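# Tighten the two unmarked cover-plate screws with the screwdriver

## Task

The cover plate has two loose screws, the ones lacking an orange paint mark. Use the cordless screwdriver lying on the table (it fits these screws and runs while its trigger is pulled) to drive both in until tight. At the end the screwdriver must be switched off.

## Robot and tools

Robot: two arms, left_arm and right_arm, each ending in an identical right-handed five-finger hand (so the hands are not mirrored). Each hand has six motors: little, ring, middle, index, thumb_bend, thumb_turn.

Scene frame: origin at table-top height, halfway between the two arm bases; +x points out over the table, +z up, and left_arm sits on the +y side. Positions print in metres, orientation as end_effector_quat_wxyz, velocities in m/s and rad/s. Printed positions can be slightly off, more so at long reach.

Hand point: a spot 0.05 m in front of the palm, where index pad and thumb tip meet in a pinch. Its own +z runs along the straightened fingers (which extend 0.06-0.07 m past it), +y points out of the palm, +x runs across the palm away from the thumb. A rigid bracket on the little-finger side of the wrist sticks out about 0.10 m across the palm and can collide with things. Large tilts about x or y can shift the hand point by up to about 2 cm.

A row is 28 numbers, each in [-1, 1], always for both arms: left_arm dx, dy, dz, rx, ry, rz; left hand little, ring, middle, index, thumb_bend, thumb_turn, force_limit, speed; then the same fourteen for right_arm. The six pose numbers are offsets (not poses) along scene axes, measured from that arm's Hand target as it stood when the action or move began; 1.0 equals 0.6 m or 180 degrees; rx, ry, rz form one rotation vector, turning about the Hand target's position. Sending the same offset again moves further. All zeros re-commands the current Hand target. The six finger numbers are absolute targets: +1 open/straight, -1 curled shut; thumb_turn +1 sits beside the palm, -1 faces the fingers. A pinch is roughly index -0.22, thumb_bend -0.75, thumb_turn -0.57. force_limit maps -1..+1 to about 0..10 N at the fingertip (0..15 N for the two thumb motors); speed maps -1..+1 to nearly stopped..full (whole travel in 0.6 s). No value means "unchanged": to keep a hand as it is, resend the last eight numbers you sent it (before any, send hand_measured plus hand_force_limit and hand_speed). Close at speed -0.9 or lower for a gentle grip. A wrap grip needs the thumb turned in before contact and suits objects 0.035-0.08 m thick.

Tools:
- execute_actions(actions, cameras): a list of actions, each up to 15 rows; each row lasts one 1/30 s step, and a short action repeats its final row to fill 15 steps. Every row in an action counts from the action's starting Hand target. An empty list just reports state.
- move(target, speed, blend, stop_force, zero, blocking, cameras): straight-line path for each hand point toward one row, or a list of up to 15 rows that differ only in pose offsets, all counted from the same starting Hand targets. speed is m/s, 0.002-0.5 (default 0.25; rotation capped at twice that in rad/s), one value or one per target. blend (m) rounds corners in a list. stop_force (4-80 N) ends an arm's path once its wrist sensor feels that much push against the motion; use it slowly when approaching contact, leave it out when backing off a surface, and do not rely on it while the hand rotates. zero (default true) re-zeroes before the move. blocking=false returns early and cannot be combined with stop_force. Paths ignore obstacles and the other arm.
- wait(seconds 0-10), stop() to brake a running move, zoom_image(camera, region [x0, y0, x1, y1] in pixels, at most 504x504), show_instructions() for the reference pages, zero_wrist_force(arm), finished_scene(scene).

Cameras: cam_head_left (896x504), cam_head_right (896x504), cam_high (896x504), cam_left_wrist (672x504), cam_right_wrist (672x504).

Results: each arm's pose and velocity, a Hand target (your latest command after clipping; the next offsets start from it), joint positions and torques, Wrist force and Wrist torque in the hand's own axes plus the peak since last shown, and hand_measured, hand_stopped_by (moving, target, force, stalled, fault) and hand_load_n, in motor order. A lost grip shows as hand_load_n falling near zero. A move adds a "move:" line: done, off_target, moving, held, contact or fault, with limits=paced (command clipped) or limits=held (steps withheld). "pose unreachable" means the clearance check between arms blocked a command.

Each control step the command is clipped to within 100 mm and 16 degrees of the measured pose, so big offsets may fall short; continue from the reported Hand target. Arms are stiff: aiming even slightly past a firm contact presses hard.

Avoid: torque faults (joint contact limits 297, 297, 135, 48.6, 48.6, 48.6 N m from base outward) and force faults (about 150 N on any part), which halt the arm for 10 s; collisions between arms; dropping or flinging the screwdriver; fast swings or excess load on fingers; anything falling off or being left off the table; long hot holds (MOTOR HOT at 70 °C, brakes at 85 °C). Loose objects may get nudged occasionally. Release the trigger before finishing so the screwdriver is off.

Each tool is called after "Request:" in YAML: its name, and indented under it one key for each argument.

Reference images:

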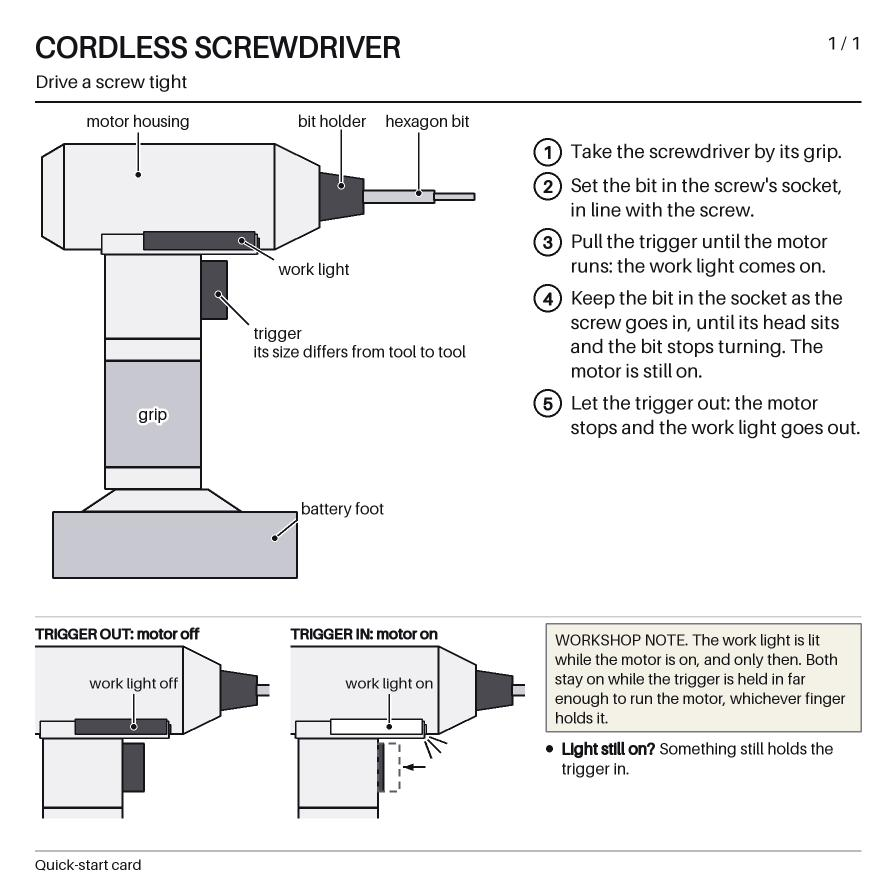

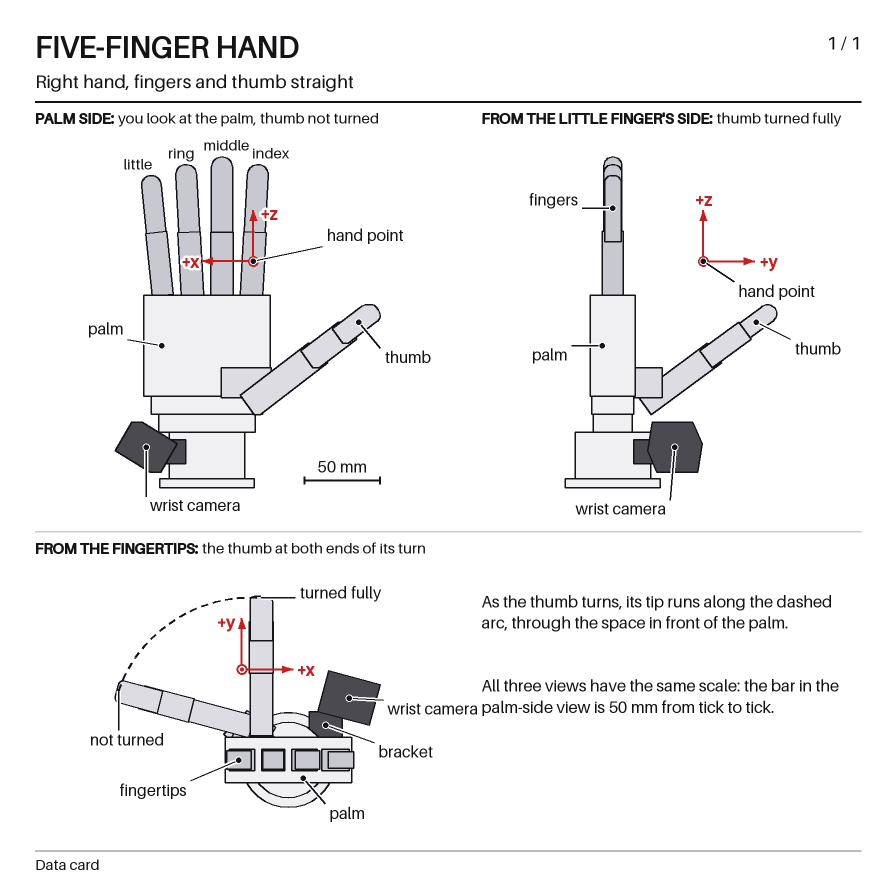

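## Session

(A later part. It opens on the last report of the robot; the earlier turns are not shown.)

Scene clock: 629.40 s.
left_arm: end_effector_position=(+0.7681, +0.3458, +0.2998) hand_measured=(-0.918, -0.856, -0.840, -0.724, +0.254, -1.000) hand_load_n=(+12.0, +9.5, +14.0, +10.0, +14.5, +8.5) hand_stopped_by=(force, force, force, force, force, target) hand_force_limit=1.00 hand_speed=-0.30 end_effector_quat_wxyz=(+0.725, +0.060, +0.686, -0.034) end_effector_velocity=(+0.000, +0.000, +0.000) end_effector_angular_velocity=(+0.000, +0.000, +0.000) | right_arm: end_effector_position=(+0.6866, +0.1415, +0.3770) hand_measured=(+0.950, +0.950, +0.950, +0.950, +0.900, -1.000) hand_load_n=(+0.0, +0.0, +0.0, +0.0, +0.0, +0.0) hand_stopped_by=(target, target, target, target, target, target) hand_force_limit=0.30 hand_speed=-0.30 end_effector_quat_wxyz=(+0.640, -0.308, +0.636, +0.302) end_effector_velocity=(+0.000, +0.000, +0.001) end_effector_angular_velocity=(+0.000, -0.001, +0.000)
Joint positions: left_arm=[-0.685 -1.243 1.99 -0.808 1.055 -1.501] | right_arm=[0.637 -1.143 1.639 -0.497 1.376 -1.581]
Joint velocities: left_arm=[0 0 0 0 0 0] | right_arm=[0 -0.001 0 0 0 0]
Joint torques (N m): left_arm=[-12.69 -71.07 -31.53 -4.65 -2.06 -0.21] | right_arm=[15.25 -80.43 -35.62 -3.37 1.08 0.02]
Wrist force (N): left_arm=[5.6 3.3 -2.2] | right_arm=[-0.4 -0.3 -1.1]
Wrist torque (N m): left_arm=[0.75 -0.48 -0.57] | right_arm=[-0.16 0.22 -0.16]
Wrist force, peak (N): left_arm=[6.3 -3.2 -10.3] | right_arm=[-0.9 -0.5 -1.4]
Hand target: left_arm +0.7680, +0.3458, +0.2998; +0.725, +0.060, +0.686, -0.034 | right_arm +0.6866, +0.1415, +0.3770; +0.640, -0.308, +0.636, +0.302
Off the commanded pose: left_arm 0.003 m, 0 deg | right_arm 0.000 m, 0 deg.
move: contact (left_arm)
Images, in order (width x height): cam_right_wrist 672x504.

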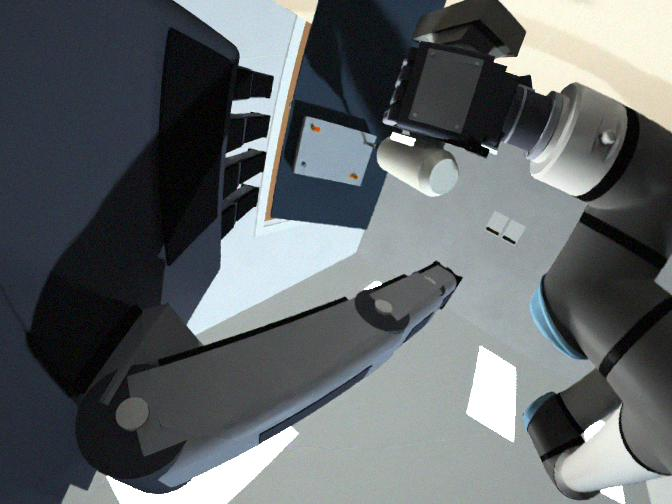

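Request:
move:
  target: [0.00268,0.002,0,0,0,0,-1,-1,-1,-0.73,-1,-1,1,-0.3,0,0,0,0,0,0,0.95,0.95,0.95,0.95,0.9,-1,0.3,-0.3]
  speed: 0.002
  stop_force: 15
  cameras: ["cam_right_wrist"]

Request:
zoom_image:
  camera: "cam_right_wrist"
  region: [360, 136, 374, 147]

Scene clock: 630.43 s.
left_arm: end_effector_position=(+0.7684, +0.3460, +0.2998) hand_measured=(-0.918, -0.856, -0.840, -0.724, +0.254, -1.000) hand_load_n=(+12.0, +9.0, +13.5, +9.5, +14.5, +8.0) hand_stopped_by=(force, force, force, force, force, target) hand_force_limit=1.00 hand_speed=-0.30 end_effector_quat_wxyz=(+0.725, +0.060, +0.686, -0.034) end_effector_velocity=(+0.000, -0.001, +0.000) end_effector_angular_velocity=(+0.002, +0.000, -0.001) | right_arm: end_effector_position=(+0.6866, +0.1415, +0.3770) hand_measured=(+0.950, +0.950, +0.950, +0.950, +0.900, -1.000) hand_load_n=(+0.0, +0.0, +0.0, +0.0, +0.0, -0.5) hand_stopped_by=(target, target, target, target, target, target) hand_force_limit=0.30 hand_speed=-0.30 end_effector_quat_wxyz=(+0.640, -0.308, +0.636, +0.302) end_effector_velocity=(+0.000, +0.000, +0.001) end_effector_angular_velocity=(+0.001, -0.001, +0.000)
Joint positions: left_arm=[-0.685 -1.242 1.99 -0.808 1.055 -1.501] | right_arm=[0.637 -1.143 1.639 -0.497 1.376 -1.581]
Joint velocities: left_arm=[-0.001 0 0 0 0 0.002] | right_arm=[0 -0.001 0 -0.001 0 0]
Joint torques (N m): left_arm=[-1.77 -73.23 -29.93 -3.17 -3.98 -1.88] | right_arm=[13.68 -81.51 -35.93 -3.52 0.99 0.11]
Wrist force (N): left_arm=[9.0 -7.9 -15.4] | right_arm=[-0.7 -0.6 -1.4]
Wrist torque (N m): left_arm=[0.56 -0.64 -0.47] | right_arm=[-0.19 0.28 -0.19]
Wrist force, peak (N): left_arm=[9.4 -8.9 -15.7] | right_arm=[-0.6 -0.2 -1.7]
Hand target: left_arm +0.7683, +0.3460, +0.2998; +0.725, +0.060, +0.686, -0.034 | right_arm +0.6866, +0.1415, +0.3770; +0.640, -0.308, +0.636, +0.302
Off the commanded pose: left_arm 0.002 m, 0 deg | right_arm 0.000 m, 0 deg.
move: contact (left_arm)
Images, in order (width x height): cam_right_wrist 672x504.

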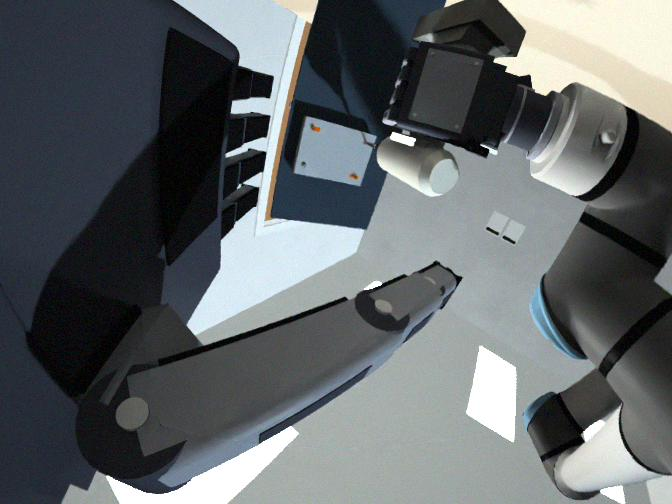

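Scaled by 36.000 from the camera's 672x504 image, which has a finer 960x720 frame.

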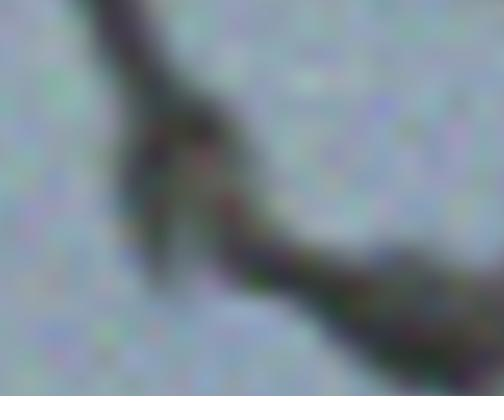

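Request:
wait:
  seconds: 1.5
  cameras: []

Scene clock: 632.03 s.
left_arm: end_effector_position=(+0.7683, +0.3460, +0.2998) hand_measured=(-0.918, -0.856, -0.840, -0.724, +0.254, -1.000) hand_load_n=(+12.0, +9.0, +13.5, +9.5, +14.5, +8.0) hand_stopped_by=(force, force, force, force, force, target) hand_force_limit=1.00 hand_speed=-0.30 end_effector_quat_wxyz=(+0.725, +0.060, +0.686, -0.034) end_effector_velocity=(+0.000, +0.000, +0.001) end_effector_angular_velocity=(-0.001, -0.001, +0.000) | right_arm: end_effector_position=(+0.6866, +0.1415, +0.3770) hand_measured=(+0.950, +0.950, +0.950, +0.950, +0.900, -1.000) hand_load_n=(+0.0, +0.0, +0.0, +0.0, +0.0, -0.5) hand_stopped_by=(target, target, target, target, target, target) hand_force_limit=0.30 hand_speed=-0.30 end_effector_quat_wxyz=(+0.640, -0.308, +0.636, +0.302) end_effector_velocity=(+0.000, +0.000, +0.000) end_effector_angular_velocity=(+0.000, +0.000, +0.000)
Joint positions: left_arm=[-0.685 -1.242 1.99 -0.808 1.055 -1.501] | right_arm=[0.637 -1.143 1.639 -0.497 1.376 -1.581]
Joint velocities: left_arm=[0 -0.001 0 -0.001 0 0] | right_arm=[0 0 0 0 0 0]
Joint torques (N m): left_arm=[-5.76 -82.39 -28.74 -5.33 -3.4 -0.18] | right_arm=[13.68 -80.29 -35.69 -3.36 0.9 0.13]
Wrist force (N): left_arm=[8.0 -5.8 -12.8] | right_arm=[-0.3 -0.7 -1.0]
Wrist torque (N m): left_arm=[0.63 -0.68 -0.43] | right_arm=[-0.22 0.20 -0.17]
Wrist force, peak (N): left_arm=[9.3 -7.2 -15.1] | right_arm=[-0.7 -1.0 -1.4]
Hand target: left_arm +0.7683, +0.3460, +0.2998; +0.725, +0.060, +0.686, -0.034 | right_arm +0.6866, +0.1415, +0.3770; +0.640, -0.308, +0.636, +0.302
Off the commanded pose: left_arm 0.002 m, 0 deg | right_arm 0.000 m, 0 deg.
wait: 1.50 s; at rest by 0.07 s
No camera images: "cameras" was empty.

Request:
move:
  target: [0,0,0,0,0,0,-1,-1,-1,-0.5,-1,-1,1,-0.3,0,0,0,0,0,0,0.95,0.95,0.95,0.95,0.9,-1,0.3,-0.3]
  cameras: ["cam_right_wrist"]

Request:
move:
  target: [-0.008,-0.006,0,0,0,0,-1,-1,-1,-0.5,-1,-1,1,-0.3,0,0,0,0,0,0,0.95,0.95,0.95,0.95,0.9,-1,0.3,-0.3]
  speed: 0.02
  cameras: ["cam_right_wrist"]

Request:
zoom_image:
  camera: "cam_right_wrist"
  region: [360, 136, 374, 147]

Request:
zoom_image:
  camera: "cam_right_wrist"
  region: [295, 115, 379, 190]

Scene clock: 633.17 s.
left_arm: end_effector_position=(+0.7683, +0.3460, +0.2998) hand_measured=(-0.918, -0.856, -0.840, -0.500, +0.254, -1.000) hand_load_n=(+12.0, +9.5, +14.5, +0.0, +13.5, +9.0) hand_stopped_by=(force, force, force, target, force, target) hand_force_limit=1.00 hand_speed=-0.30 end_effector_quat_wxyz=(+0.725, +0.060, +0.686, -0.034) end_effector_velocity=(+0.000, +0.000, +0.000) end_effector_angular_velocity=(-0.001, -0.001, +0.000) | right_arm: end_effector_position=(+0.6866, +0.1415, +0.3770) hand_measured=(+0.950, +0.950, +0.950, +0.950, +0.900, -1.000) hand_load_n=(+0.0, +0.0, +0.0, +0.0, +0.0, +0.0) hand_stopped_by=(target, target, target, target, target, target) hand_force_limit=0.30 hand_speed=-0.30 end_effector_quat_wxyz=(+0.640, -0.308, +0.636, +0.302) end_effector_velocity=(+0.000, +0.000, +0.001) end_effector_angular_velocity=(+0.000, +0.000, +0.000)
Joint positions: left_arm=[-0.685 -1.242 1.99 -0.808 1.055 -1.501] | right_arm=[0.637 -1.143 1.639 -0.497 1.376 -1.581]
Joint velocities: left_arm=[-0.001 0 0 -0.001 0 0] | right_arm=[0 -0.001 0 0.001 0 0]
Joint torques (N m): left_arm=[-6.77 -72.61 -30.78 -6.22 0.54 0.39] | right_arm=[12.9 -80.68 -35.9 -3.36 0.92 0.19]
Wrist force (N): left_arm=[3.5 4.1 -3.9] | right_arm=[-0.4 -0.5 -0.9]
Wrist torque (N m): left_arm=[0.59 -0.09 0.15] | right_arm=[-0.20 0.22 -0.17]
Wrist force, peak (N): left_arm=[7.3 -5.8 -14.8] | right_arm=[-0.7 -0.9 -1.5]
Hand target: left_arm +0.7683, +0.3460, +0.2998; +0.725, +0.060, +0.686, -0.034 | right_arm +0.6866, +0.1415, +0.3770; +0.640, -0.308, +0.636, +0.302
Off the commanded pose: left_arm 0.000 m, 0 deg | right_arm 0.000 m, 0 deg.
move: done
Images, in order (width x height): cam_right_wrist 672x504.

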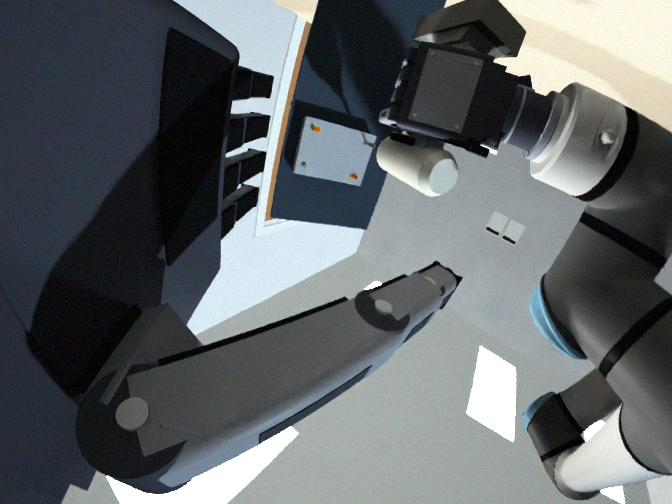

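Scene clock: 633.87 s.
left_arm: end_effector_position=(+0.7634, +0.3424, +0.2998) hand_measured=(-0.918, -0.856, -0.840, -0.500, +0.254, -1.000) hand_load_n=(+10.5, +9.5, +15.5, +0.0, +13.0, +10.5) hand_stopped_by=(force, force, force, target, force, target) hand_force_limit=1.00 hand_speed=-0.30 end_effector_quat_wxyz=(+0.725, +0.060, +0.686, -0.034) end_effector_velocity=(+0.000, +0.000, -0.001) end_effector_angular_velocity=(-0.001, +0.001, +0.000) | right_arm: end_effector_position=(+0.6866, +0.1415, +0.3770) hand_measured=(+0.950, +0.950, +0.950, +0.950, +0.900, -1.000) hand_load_n=(+0.0, +0.0, +0.0, +0.0, +0.0, +0.0) hand_stopped_by=(target, target, target, target, target, target) hand_force_limit=0.30 hand_speed=-0.30 end_effector_quat_wxyz=(+0.640, -0.308, +0.636, +0.302) end_effector_velocity=(+0.000, +0.000, +0.001) end_effector_angular_velocity=(+0.001, -0.001, +0.000)
Joint positions: left_arm=[-0.694 -1.247 1.996 -0.81 1.046 -1.501] | right_arm=[0.637 -1.143 1.639 -0.497 1.376 -1.581]
Joint velocities: left_arm=[0 0.001 0 0 0 -0.001] | right_arm=[0 -0.001 0 0 0 0]
Joint torques (N m): left_arm=[5.35 -65.31 -31.18 -6.35 0.67 3.96] | right_arm=[13.91 -81.25 -36.02 -3.44 1.11 0.07]
Wrist force (N): left_arm=[6.0 3.1 -2.8] | right_arm=[-0.6 -0.7 -1.1]
Wrist torque (N m): left_arm=[0.68 0.07 0.00] | right_arm=[-0.22 0.24 -0.18]
Wrist force, peak (N): left_arm=[6.1 3.3 -3.4] | right_arm=[-0.8 -0.5 -1.4]
Hand target: left_arm +0.7635, +0.3424, +0.2998; +0.725, +0.060, +0.686, -0.034 | right_arm +0.6866, +0.1415, +0.3770; +0.640, -0.308, +0.636, +0.302
Off the commanded pose: left_arm 0.000 m, 0 deg | right_arm 0.000 m, 0 deg.
move: done
Images, in order (width x height): cam_right_wrist 672x504.

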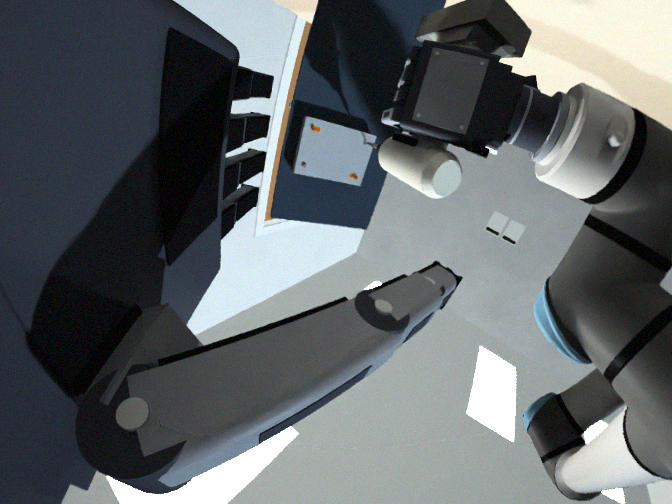

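Scaled by 36.000 from the camera's 672x504 image, which has a finer 960x720 frame.

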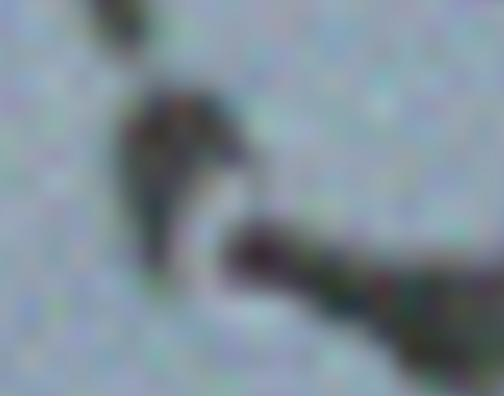

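Scaled by 6.000 from the camera's 672x504 image, which has a finer 960x720 frame.

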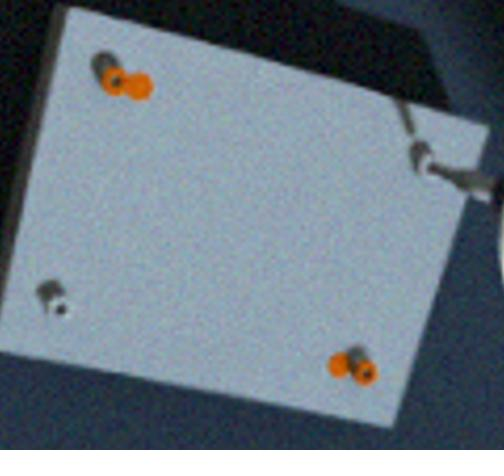

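Request:
move:
  target: [-0.007,0.0094,0,0,0,0,-1,-1,-1,-0.5,-1,-1,1,-0.3,0,0,0,0,0,0,0.95,0.95,0.95,0.95,0.9,-1,0.3,-0.3]
  speed: 0.03
  cameras: ["cam_right_wrist"]

Request:
zoom_image:
  camera: "cam_right_wrist"
  region: [360, 136, 374, 147]

Request:
zoom_image:
  camera: "cam_right_wrist"
  region: [295, 115, 379, 190]

Request:
zoom_image:
  camera: "cam_right_wrist"
  region: [347, 170, 361, 181]

Request:
zoom_image:
  camera: "cam_right_wrist"
  region: [299, 160, 313, 171]

Request:
zoom_image:
  camera: "cam_right_wrist"
  region: [308, 122, 322, 133]

Scene clock: 634.80 s.
left_arm: end_effector_position=(+0.7592, +0.3482, +0.2998) hand_measured=(-0.918, -0.856, -0.840, -0.500, +0.254, -1.000) hand_load_n=(+11.0, +9.5, +15.5, +0.0, +13.0, +10.5) hand_stopped_by=(force, force, force, target, force, target) hand_force_limit=1.00 hand_speed=-0.30 end_effector_quat_wxyz=(+0.725, +0.060, +0.686, -0.034) end_effector_velocity=(+0.000, +0.000, +0.000) end_effector_angular_velocity=(+0.001, +0.000, +0.000) | right_arm: end_effector_position=(+0.6866, +0.1415, +0.3770) hand_measured=(+0.950, +0.950, +0.950, +0.950, +0.900, -1.000) hand_load_n=(+0.0, +0.0, +0.0, +0.0, +0.0, +0.0) hand_stopped_by=(target, target, target, target, target, target) hand_force_limit=0.30 hand_speed=-0.30 end_effector_quat_wxyz=(+0.640, -0.308, +0.636, +0.302) end_effector_velocity=(+0.000, +0.000, -0.001) end_effector_angular_velocity=(-0.001, +0.001, +0.000)
Joint positions: left_arm=[-0.691 -1.255 2.008 -0.814 1.049 -1.501] | right_arm=[0.637 -1.143 1.639 -0.497 1.376 -1.581]
Joint velocities: left_arm=[0 0 0 0 0 0.001] | right_arm=[0 0 0 0.002 0 0]
Joint torques (N m): left_arm=[0.43 -51.85 -39.01 -5.47 1.68 -2.96] | right_arm=[13.74 -80.74 -35.91 -3.48 0.99 0.07]
Wrist force (N): left_arm=[6.1 3.5 -3.0] | right_arm=[-0.7 -0.9 -1.1]
Wrist torque (N m): left_arm=[0.75 0.06 0.02] | right_arm=[-0.24 0.27 -0.20]
Wrist force, peak (N): left_arm=[6.4 3.4 -2.9] | right_arm=[-1.2 -0.7 -1.2]
Hand target: left_arm +0.7593, +0.3481, +0.2998; +0.725, +0.060, +0.686, -0.034 | right_arm +0.6866, +0.1415, +0.3770; +0.640, -0.308, +0.636, +0.302
Off the commanded pose: left_arm 0.000 m, 0 deg | right_arm 0.000 m, 0 deg.
move: done
Images, in order (width x height): cam_right_wrist 672x504.

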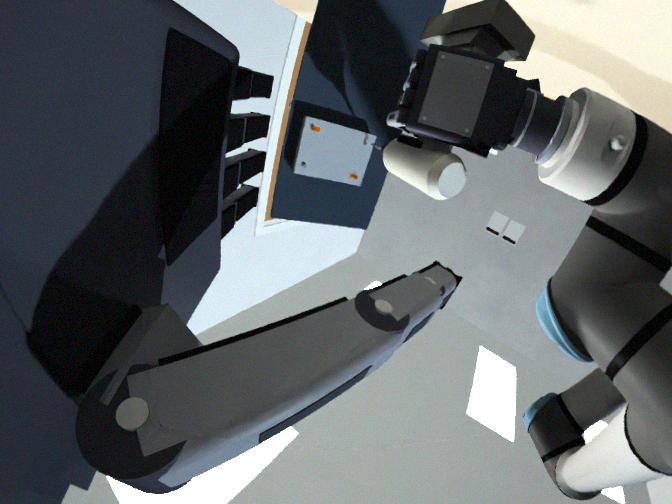

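Scaled by 36.000 from the camera's 672x504 image, which has a finer 960x720 frame.

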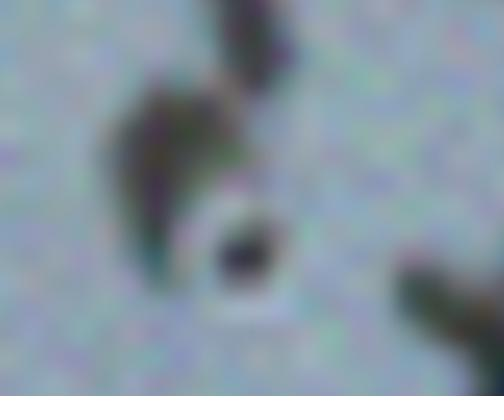

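Scaled by 6.000 from the camera's 672x504 image, which has a finer 960x720 frame.

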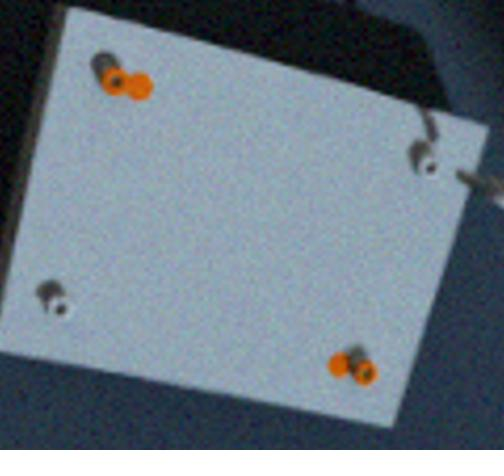

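Scaled by 36.000 from the camera's 672x504 image, which has a finer 960x720 frame.

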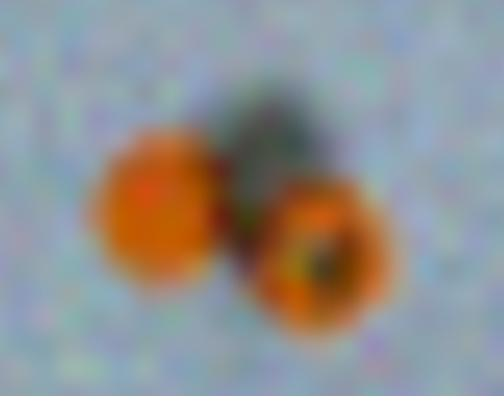

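Scaled by 36.000 from the camera's 672x504 image, which has a finer 960x720 frame.

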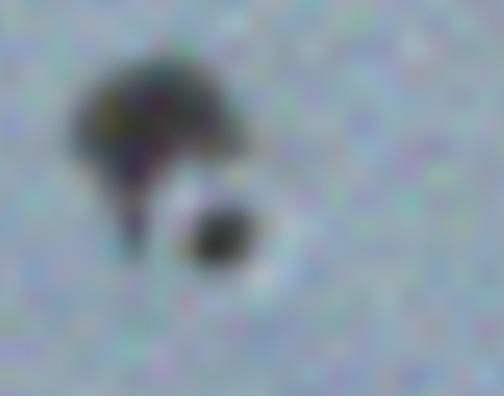

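Scaled by 36.000 from the camera's 672x504 image, which has a finer 960x720 frame.

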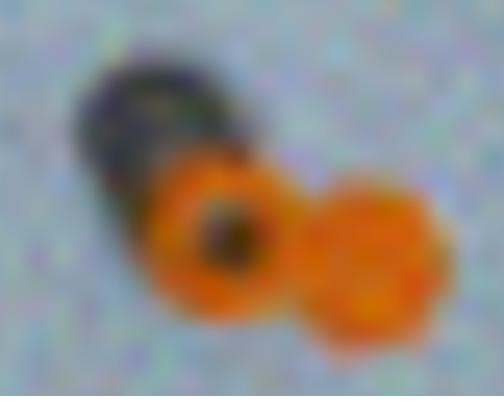

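Request:
move:
  target: [0.0048,-0.00646,0.00117,0,0,0,-1,-1,-1,-0.5,-1,-1,1,-0.3,0,0,0,0,0,0,0.95,0.95,0.95,0.95,0.9,-1,0.3,-0.3]
  speed: 0.03
  cameras: []

Request:
move:
  target: [0.0134,0.00995,0,0,0,0,-1,-1,-1,-0.5,-1,-1,1,-0.3,0,0,0,0,0,0,0.95,0.95,0.95,0.95,0.9,-1,0.3,-0.3]
  speed: 0.005
  stop_force: 4
  cameras: ["cam_right_wrist"]

Request:
zoom_image:
  camera: "cam_right_wrist"
  region: [360, 136, 374, 147]

Scene clock: 635.97 s.
left_arm: end_effector_position=(+0.7622, +0.3441, +0.3005) hand_measured=(-0.918, -0.856, -0.840, -0.500, +0.254, -1.000) hand_load_n=(+10.5, +9.5, +15.5, +0.0, +13.0, +10.5) hand_stopped_by=(force, force, force, target, force, target) hand_force_limit=1.00 hand_speed=-0.30 end_effector_quat_wxyz=(+0.725, +0.060, +0.686, -0.034) end_effector_velocity=(+0.000, -0.001, +0.000) end_effector_angular_velocity=(+0.001, +0.001, -0.001) | right_arm: end_effector_position=(+0.6866, +0.1415, +0.3770) hand_measured=(+0.950, +0.950, +0.950, +0.950, +0.900, -1.000) hand_load_n=(+0.0, +0.0, +0.0, +0.0, +0.0, -0.5) hand_stopped_by=(target, target, target, target, target, target) hand_force_limit=0.30 hand_speed=-0.30 end_effector_quat_wxyz=(+0.640, -0.308, +0.636, +0.302) end_effector_velocity=(+0.000, +0.000, +0.000) end_effector_angular_velocity=(+0.000, +0.000, +0.000)
Joint positions: left_arm=[-0.693 -1.25 1.999 -0.81 1.047 -1.501] | right_arm=[0.637 -1.143 1.639 -0.497 1.376 -1.581]
Joint velocities: left_arm=[-0.001 0 0 0.001 0 0] | right_arm=[0 0 0 0 0 0]
Joint torques (N m): left_arm=[-8.54 -55.43 -38.59 -1.77 -1.59 2.98] | right_arm=[14.2 -80.55 -35.84 -3.37 0.94 0.02]
Wrist force (N): left_arm=[5.7 3.6 -2.8] | right_arm=[-0.5 -0.4 -1.3]
Wrist torque (N m): left_arm=[0.77 0.11 0.00] | right_arm=[-0.17 0.25 -0.18]
Wrist force, peak (N): left_arm=[6.3 3.7 -3.1] | right_arm=[-0.9 -0.7 -1.6]
Hand target: left_arm +0.7622, +0.3442, +0.3005; +0.725, +0.060, +0.686, -0.034 | right_arm +0.6866, +0.1415, +0.3770; +0.640, -0.308, +0.636, +0.302
Off the commanded pose: left_arm 0.000 m, 0 deg | right_arm 0.000 m, 0 deg.
move: done
No camera images: "cameras" was empty.

Scene clock: 638.07 s.
left_arm: end_effector_position=(+0.7658, +0.3469, +0.3005) hand_measured=(-0.918, -0.856, -0.840, -0.500, +0.254, -1.000) hand_load_n=(+11.0, +9.5, +15.0, +0.0, +13.0, +10.5) hand_stopped_by=(force, force, force, target, force, target) hand_force_limit=1.00 hand_speed=-0.30 end_effector_quat_wxyz=(+0.725, +0.060, +0.686, -0.034) end_effector_velocity=(+0.000, +0.000, +0.001) end_effector_angular_velocity=(+0.000, -0.001, +0.000) | right_arm: end_effector_position=(+0.6866, +0.1415, +0.3770) hand_measured=(+0.950, +0.950, +0.950, +0.950, +0.900, -1.000) hand_load_n=(+0.0, +0.0, +0.0, +0.0, +0.0, +0.0) hand_stopped_by=(target, target, target, target, target, target) hand_force_limit=0.30 hand_speed=-0.30 end_effector_quat_wxyz=(+0.640, -0.308, +0.636, +0.302) end_effector_velocity=(+0.000, +0.000, +0.001) end_effector_angular_velocity=(+0.000, +0.000, +0.000)
Joint positions: left_arm=[-0.686 -1.247 1.995 -0.808 1.054 -1.501] | right_arm=[0.637 -1.143 1.639 -0.497 1.376 -1.581]
Joint velocities: left_arm=[0 0 0 -0.001 0 0] | right_arm=[0 -0.001 0 0.001 0 0]
Joint torques (N m): left_arm=[-8.6 -76.33 -24.81 -6.59 -1.92 -2.13] | right_arm=[13.99 -80.22 -35.9 -3.58 0.87 0.13]
Wrist force (N): left_arm=[5.6 0.9 -5.1] | right_arm=[-0.9 -0.6 -0.9]
Wrist torque (N m): left_arm=[0.73 -0.02 0.11] | right_arm=[-0.21 0.28 -0.20]
Wrist force, peak (N): left_arm=[5.7 -4.4 -10.4] | right_arm=[-0.7 -0.5 -1.7]
Hand target: left_arm +0.7658, +0.3469, +0.3005; +0.725, +0.060, +0.686, -0.034 | right_arm +0.6866, +0.1415, +0.3770; +0.640, -0.308, +0.636, +0.302
Off the commanded pose: left_arm 0.005 m, 0 deg | right_arm 0.000 m, 0 deg.
move: contact (left_arm)
Images, in order (width x height): cam_right_wrist 672x504.

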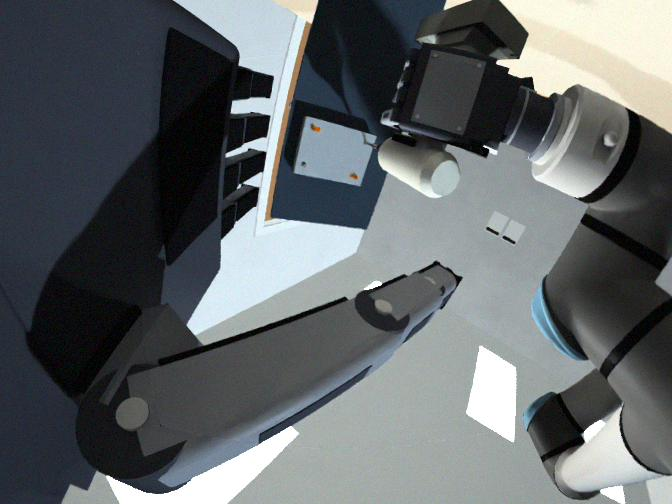

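Scaled by 36.000 from the camera's 672x504 image, which has a finer 960x720 frame.

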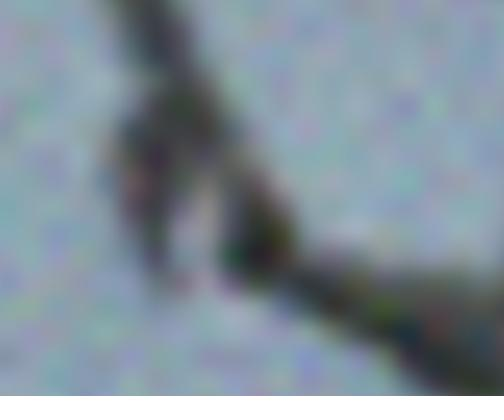

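Request:
zoom_image:
  camera: "cam_right_wrist"
  region: [288, 109, 384, 193]

Request:
zoom_image:
  camera: "cam_right_wrist"
  region: [290, 150, 330, 190]

Request:
zoom_image:
  camera: "cam_right_wrist"
  region: [340, 120, 380, 150]

Request:
zoom_image:
  camera: "cam_right_wrist"
  region: [340, 160, 380, 190]

Request:
zoom_image:
  camera: "cam_right_wrist"
  region: [298, 110, 338, 140]

Scaled by 5.250 from the camera's 672x504 image, which has a finer 960x720 frame.

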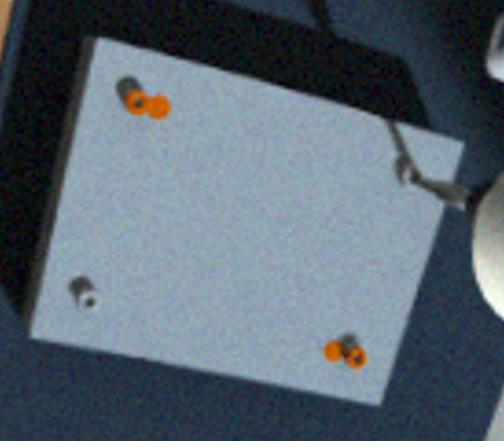

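Scaled by 12.600 from the camera's 672x504 image, which has a finer 960x720 frame.

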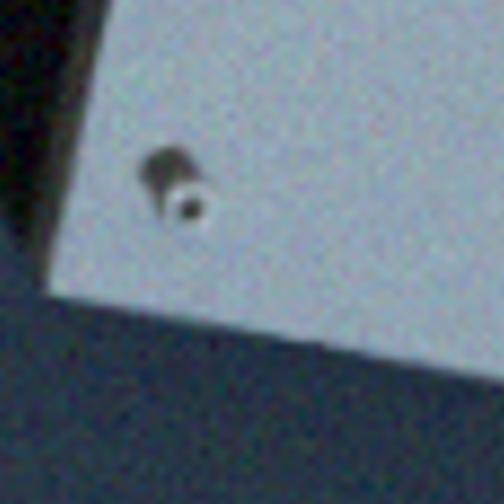

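Scaled by 12.600 from the camera's 672x504 image, which has a finer 960x720 frame.

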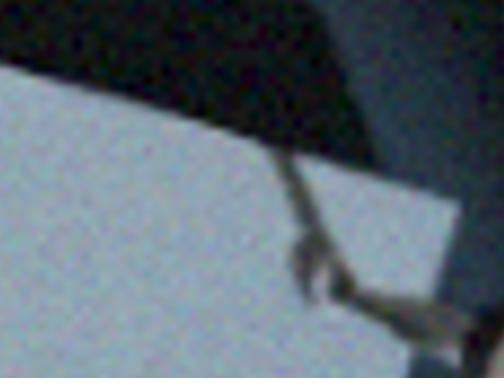

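Scaled by 12.600 from the camera's 672x504 image, which has a finer 960x720 frame.

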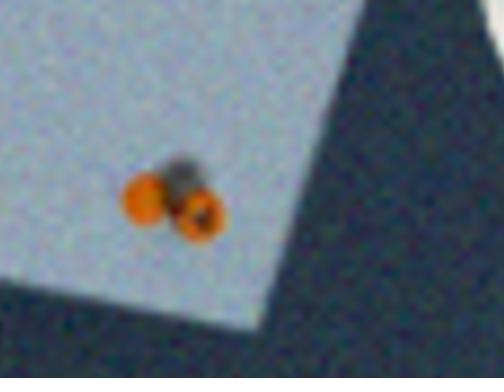

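Scaled by 12.600 from the camera's 672x504 image, which has a finer 960x720 frame.

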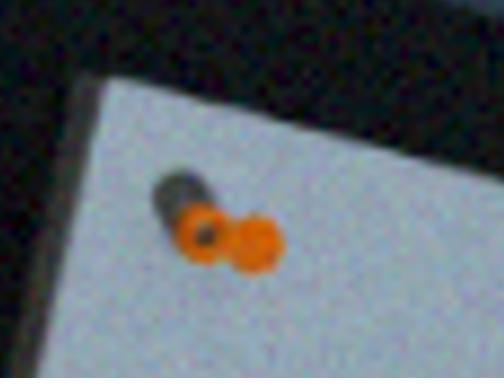

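Request:
move:
  target:
    - [-0.00268,-0.00199,0,0,0,0,-1,-1,-1,-0.5,-1,-1,1,-0.3,0,0,0,0,0,0,0.95,0.95,0.95,0.95,0.9,-1,0.3,-0.3]
    - [-0.00963,0.00738,0,0,0,0,-1,-1,-1,-0.5,-1,-1,1,-0.3,0,0,0,0,0,0,0.95,0.95,0.95,0.95,0.9,-1,0.3,-0.3]
  speed: 0.03
  cameras: []

Request:
move:
  target: [0.0134,0.00995,0,0,0,0,-1,-1,-1,-0.5,-1,-1,1,-0.3,0,0,0,0,0,0,0.95,0.95,0.95,0.95,0.9,-1,0.3,-0.3]
  speed: 0.005
  stop_force: 4
  cameras: ["cam_right_wrist"]

Request:
zoom_image:
  camera: "cam_right_wrist"
  region: [360, 136, 374, 147]

Scene clock: 641.43 s.
left_arm: end_effector_position=(+0.7599, +0.3514, +0.3005) hand_measured=(-0.918, -0.856, -0.840, -0.500, +0.254, -1.000) hand_load_n=(+11.0, +9.5, +15.5, +0.0, +13.0, +10.0) hand_stopped_by=(force, force, force, target, force, target) hand_force_limit=1.00 hand_speed=-0.30 end_effector_quat_wxyz=(+0.725, +0.060, +0.686, -0.034) end_effector_velocity=(+0.000, +0.000, +0.000) end_effector_angular_velocity=(-0.001, +0.000, +0.000) | right_arm: end_effector_position=(+0.6866, +0.1415, +0.3770) hand_measured=(+0.950, +0.950, +0.950, +0.950, +0.900, -1.000) hand_load_n=(+0.0, +0.0, +0.0, +0.0, +0.0, +0.0) hand_stopped_by=(target, target, target, target, target, target) hand_force_limit=0.30 hand_speed=-0.30 end_effector_quat_wxyz=(+0.640, -0.308, +0.636, +0.302) end_effector_velocity=(+0.000, +0.000, +0.000) end_effector_angular_velocity=(-0.001, +0.001, +0.001)
Joint positions: left_arm=[-0.686 -1.257 2.009 -0.813 1.054 -1.501] | right_arm=[0.637 -1.143 1.639 -0.497 1.376 -1.581]
Joint velocities: left_arm=[-0.001 0.001 0 -0.001 -0.001 -0.001] | right_arm=[0 0 0 0.001 -0.001 0]
Joint torques (N m): left_arm=[0.12 -47.47 -47.55 -4.77 1.43 -2.31] | right_arm=[13.34 -81.08 -35.61 -3.52 1.09 0.12]
Wrist force (N): left_arm=[5.3 3.6 -2.9] | right_arm=[-0.4 -0.3 -1.5]
Wrist torque (N m): left_arm=[0.76 0.17 -0.02] | right_arm=[-0.13 0.23 -0.17]
Wrist force, peak (N): left_arm=[5.8 1.3 -5.2] | right_arm=[-0.9 -0.9 -1.4]
Hand target: left_arm +0.7601, +0.3513, +0.3005; +0.725, +0.060, +0.686, -0.034 | right_arm +0.6866, +0.1415, +0.3770; +0.640, -0.308, +0.636, +0.302
Off the commanded pose: left_arm 0.000 m, 0 deg | right_arm 0.000 m, 0 deg.
move: done
No camera images: "cameras" was empty.

Scene clock: 643.83 s.
left_arm: end_effector_position=(+0.7648, +0.3549, +0.3005) hand_measured=(-0.918, -0.856, -0.840, -0.500, +0.254, -1.000) hand_load_n=(+11.0, +9.5, +15.5, +0.0, +13.0, +10.0) hand_stopped_by=(force, force, force, target, force, target) hand_force_limit=1.00 hand_speed=-0.30 end_effector_quat_wxyz=(+0.725, +0.060, +0.686, -0.034) end_effector_velocity=(+0.000, +0.000, +0.001) end_effector_angular_velocity=(-0.001, -0.001, +0.000) | right_arm: end_effector_position=(+0.6866, +0.1415, +0.3770) hand_measured=(+0.950, +0.950, +0.950, +0.950, +0.900, -1.000) hand_load_n=(+0.0, +0.0, +0.0, +0.0, +0.0, +0.0) hand_stopped_by=(target, target, target, target, target, target) hand_force_limit=0.30 hand_speed=-0.30 end_effector_quat_wxyz=(+0.640, -0.308, +0.636, +0.302) end_effector_velocity=(+0.000, +0.000, +0.000) end_effector_angular_velocity=(-0.001, +0.001, -0.001)
Joint positions: left_arm=[-0.677 -1.252 2.002 -0.81 1.063 -1.502] | right_arm=[0.637 -1.143 1.639 -0.497 1.376 -1.581]
Joint velocities: left_arm=[0 -0.001 0 0 0 0] | right_arm=[0 0 0 0.001 0 0]
Joint torques (N m): left_arm=[-13.6 -80.18 -26.63 -6.4 -1.87 -2.11] | right_arm=[13.81 -80.42 -35.73 -3.59 1.08 0.22]
Wrist force (N): left_arm=[5.7 1.5 -5.3] | right_arm=[-0.7 -0.6 -1.5]
Wrist torque (N m): left_arm=[0.65 0.01 0.08] | right_arm=[-0.18 0.27 -0.19]
Wrist force, peak (N): left_arm=[7.0 -3.4 -10.5] | right_arm=[-0.8 -0.7 -1.5]
Hand target: left_arm +0.7648, +0.3549, +0.3005; +0.725, +0.060, +0.686, -0.034 | right_arm +0.6866, +0.1415, +0.3770; +0.640, -0.308, +0.636, +0.302
Off the commanded pose: left_arm 0.004 m, 0 deg | right_arm 0.000 m, 0 deg.
move: contact (left_arm)
Images, in order (width x height): cam_right_wrist 672x504.

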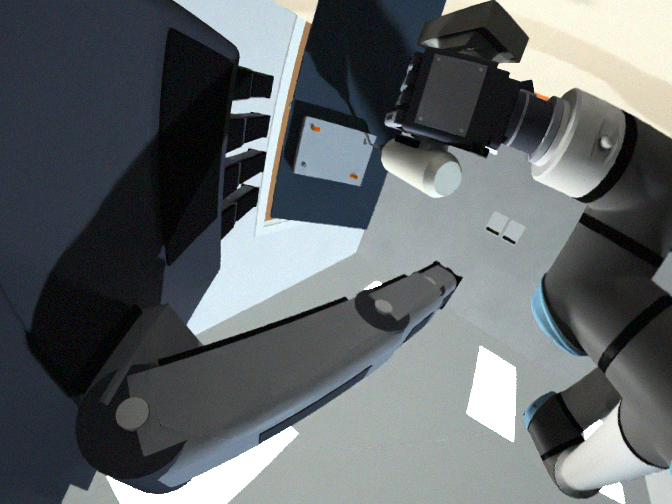

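Scaled by 36.000 from the camera's 672x504 image, which has a finer 960x720 frame.

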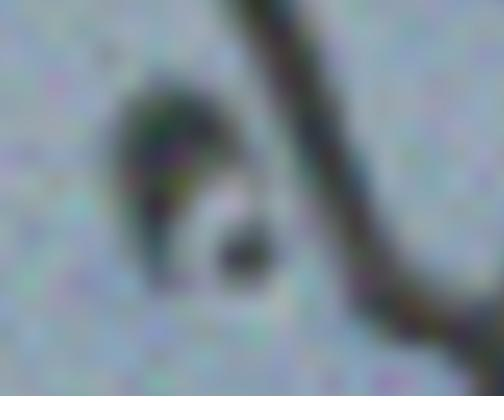

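Request:
move:
  target:
    - [-0.0107,-0.00795,0,0,0,0,-1,-1,-1,-0.5,-1,-1,1,-0.3,0,0,0,0,0,0,0.95,0.95,0.95,0.95,0.9,-1,0.3,-0.3]
    - [-0.0038,-0.01723,0.09667,0,0,0,-1,-1,-1,-0.5,-1,-1,1,-0.3,0,0,0,0,0,0,0.95,0.95,0.95,0.95,0.9,-1,0.3,-0.3]
  speed: 0.06
  cameras: ["cam_right_wrist","cam_high"]

Request:
zoom_image:
  camera: "cam_right_wrist"
  region: [345, 165, 373, 187]

Scene clock: 645.53 s.
left_arm: end_effector_position=(+0.7627, +0.3444, +0.3589) hand_measured=(-0.918, -0.856, -0.840, -0.500, +0.254, -1.000) hand_load_n=(+11.0, +9.5, +15.5, +0.0, +13.0, +10.5) hand_stopped_by=(force, force, force, target, force, target) hand_force_limit=1.00 hand_speed=-0.30 end_effector_quat_wxyz=(+0.725, +0.060, +0.686, -0.034) end_effector_velocity=(+0.000, +0.000, -0.003) end_effector_angular_velocity=(-0.001, +0.000, -0.001) | right_arm: end_effector_position=(+0.6866, +0.1415, +0.3770) hand_measured=(+0.950, +0.950, +0.950, +0.950, +0.900, -1.000) hand_load_n=(+0.0, +0.0, +0.0, +0.0, +0.0, +0.0) hand_stopped_by=(target, target, target, target, target, target) hand_force_limit=0.30 hand_speed=-0.30 end_effector_quat_wxyz=(+0.640, -0.308, +0.636, +0.302) end_effector_velocity=(+0.000, +0.000, +0.002) end_effector_angular_velocity=(+0.002, -0.002, +0.000)
Joint positions: left_arm=[-0.692 -1.316 1.958 -0.704 1.048 -1.501] | right_arm=[0.637 -1.143 1.639 -0.497 1.376 -1.581]
Joint velocities: left_arm=[0 0.002 0.003 -0.005 0 -0.001] | right_arm=[0 -0.002 0 -0.001 0 0]
Joint torques (N m): left_arm=[-9.38 -45.57 -29.64 -6.8 -1.62 1.93] | right_arm=[14.43 -81.03 -35.29 -3.63 1.04 0.13]
Wrist force (N): left_arm=[5.7 3.2 -2.9] | right_arm=[-0.8 -0.1 -1.0]
Wrist torque (N m): left_arm=[0.70 0.12 -0.01] | right_arm=[-0.13 0.27 -0.18]
Wrist force, peak (N): left_arm=[7.7 3.5 -3.6] | right_arm=[-0.5 -1.0 -1.4]
Hand target: left_arm +0.7626, +0.3444, +0.3586; +0.725, +0.060, +0.686, -0.034 | right_arm +0.6866, +0.1415, +0.3770; +0.640, -0.308, +0.636, +0.302
Off the commanded pose: left_arm 0.000 m, 0 deg | right_arm 0.000 m, 0 deg.
move: done
Images, in order (width x height): cam_high 896x504, cam_right_wrist 672x504.

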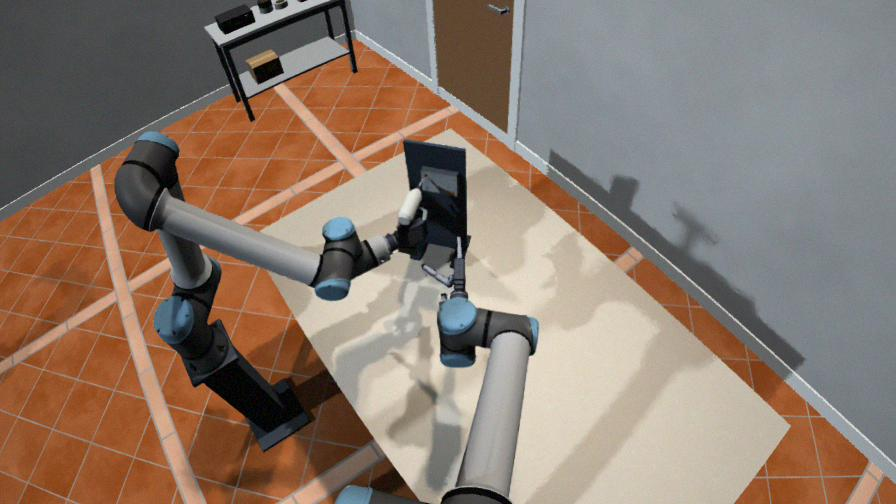

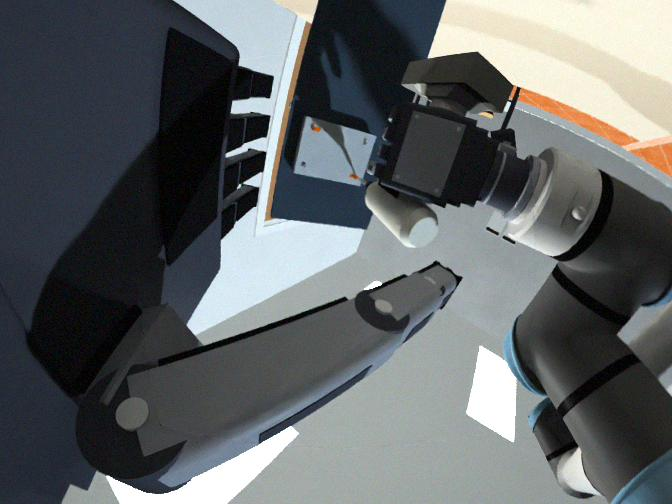

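Scaled by 18.000 from the camera's 672x504 image, which has a finer 960x720 frame.

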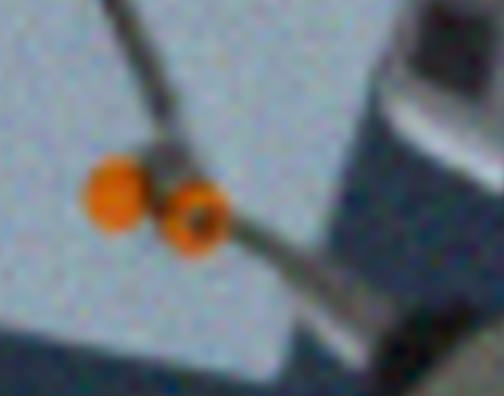

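Request:
move:
  target: [0.0134,0.00995,0,0,0,0,-1,-1,-1,-0.5,-1,-1,1,-0.3,0,0,0,0,0,0,0.95,0.95,0.95,0.95,0.9,-1,0.3,-0.3]
  speed: 0.005
  stop_force: 4
  cameras: ["cam_right_wrist"]

Request:
zoom_image:
  camera: "cam_right_wrist"
  region: [345, 165, 373, 187]

Scene clock: 647.70 s.
left_arm: end_effector_position=(+0.7658, +0.3468, +0.3585) hand_measured=(-0.918, -0.856, -0.840, -0.500, +0.254, -1.000) hand_load_n=(+11.0, +9.5, +15.5, +0.0, +13.0, +10.0) hand_stopped_by=(force, force, force, target, force, target) hand_force_limit=1.00 hand_speed=-0.30 end_effector_quat_wxyz=(+0.725, +0.060, +0.686, -0.034) end_effector_velocity=(+0.000, +0.000, +0.001) end_effector_angular_velocity=(-0.001, +0.000, +0.001) | right_arm: end_effector_position=(+0.6866, +0.1415, +0.3770) hand_measured=(+0.950, +0.950, +0.950, +0.950, +0.900, -1.000) hand_load_n=(+0.0, +0.0, +0.0, +0.0, +0.0, +0.0) hand_stopped_by=(target, target, target, target, target, target) hand_force_limit=0.30 hand_speed=-0.30 end_effector_quat_wxyz=(+0.640, -0.308, +0.636, +0.302) end_effector_velocity=(+0.000, +0.000, -0.001) end_effector_angular_velocity=(-0.001, +0.001, +0.000)
Joint positions: left_arm=[-0.686 -1.313 1.955 -0.703 1.054 -1.501] | right_arm=[0.637 -1.143 1.639 -0.497 1.376 -1.581]
Joint velocities: left_arm=[0 -0.001 0 0 -0.001 -0.001] | right_arm=[0 0.001 0 0 0 0]
Joint torques (N m): left_arm=[-11.83 -75.12 -29.2 -6.84 -2.42 -2] | right_arm=[13.56 -80.62 -35.77 -3.74 0.92 0.1]
Wrist force (N): left_arm=[5.4 0.9 -6.2] | right_arm=[-0.4 -0.5 -1.1]
Wrist torque (N m): left_arm=[0.65 0.01 0.10] | right_arm=[-0.18 0.22 -0.17]
Wrist force, peak (N): left_arm=[6.6 -4.5 -12.3] | right_arm=[-1.1 -0.6 -1.4]
Hand target: left_arm +0.7658, +0.3468, +0.3585; +0.725, +0.060, +0.686, -0.034 | right_arm +0.6866, +0.1415, +0.3770; +0.640, -0.308, +0.636, +0.302
Off the commanded pose: left_arm 0.006 m, 0 deg | right_arm 0.000 m, 0 deg.
move: contact (left_arm)
Images, in order (width x height): cam_right_wrist 672x504.

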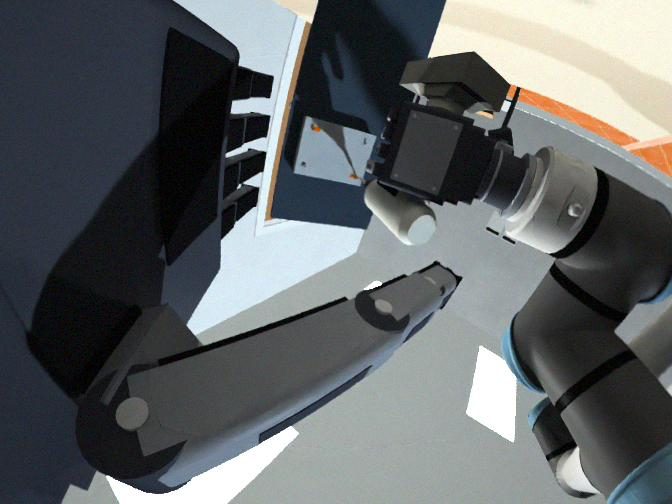

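Scaled by 18.000 from the camera's 672x504 image, which has a finer 960x720 frame.

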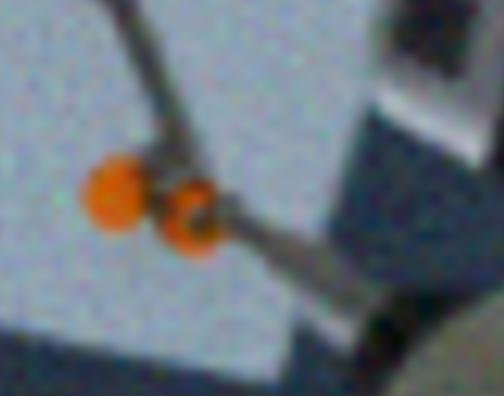

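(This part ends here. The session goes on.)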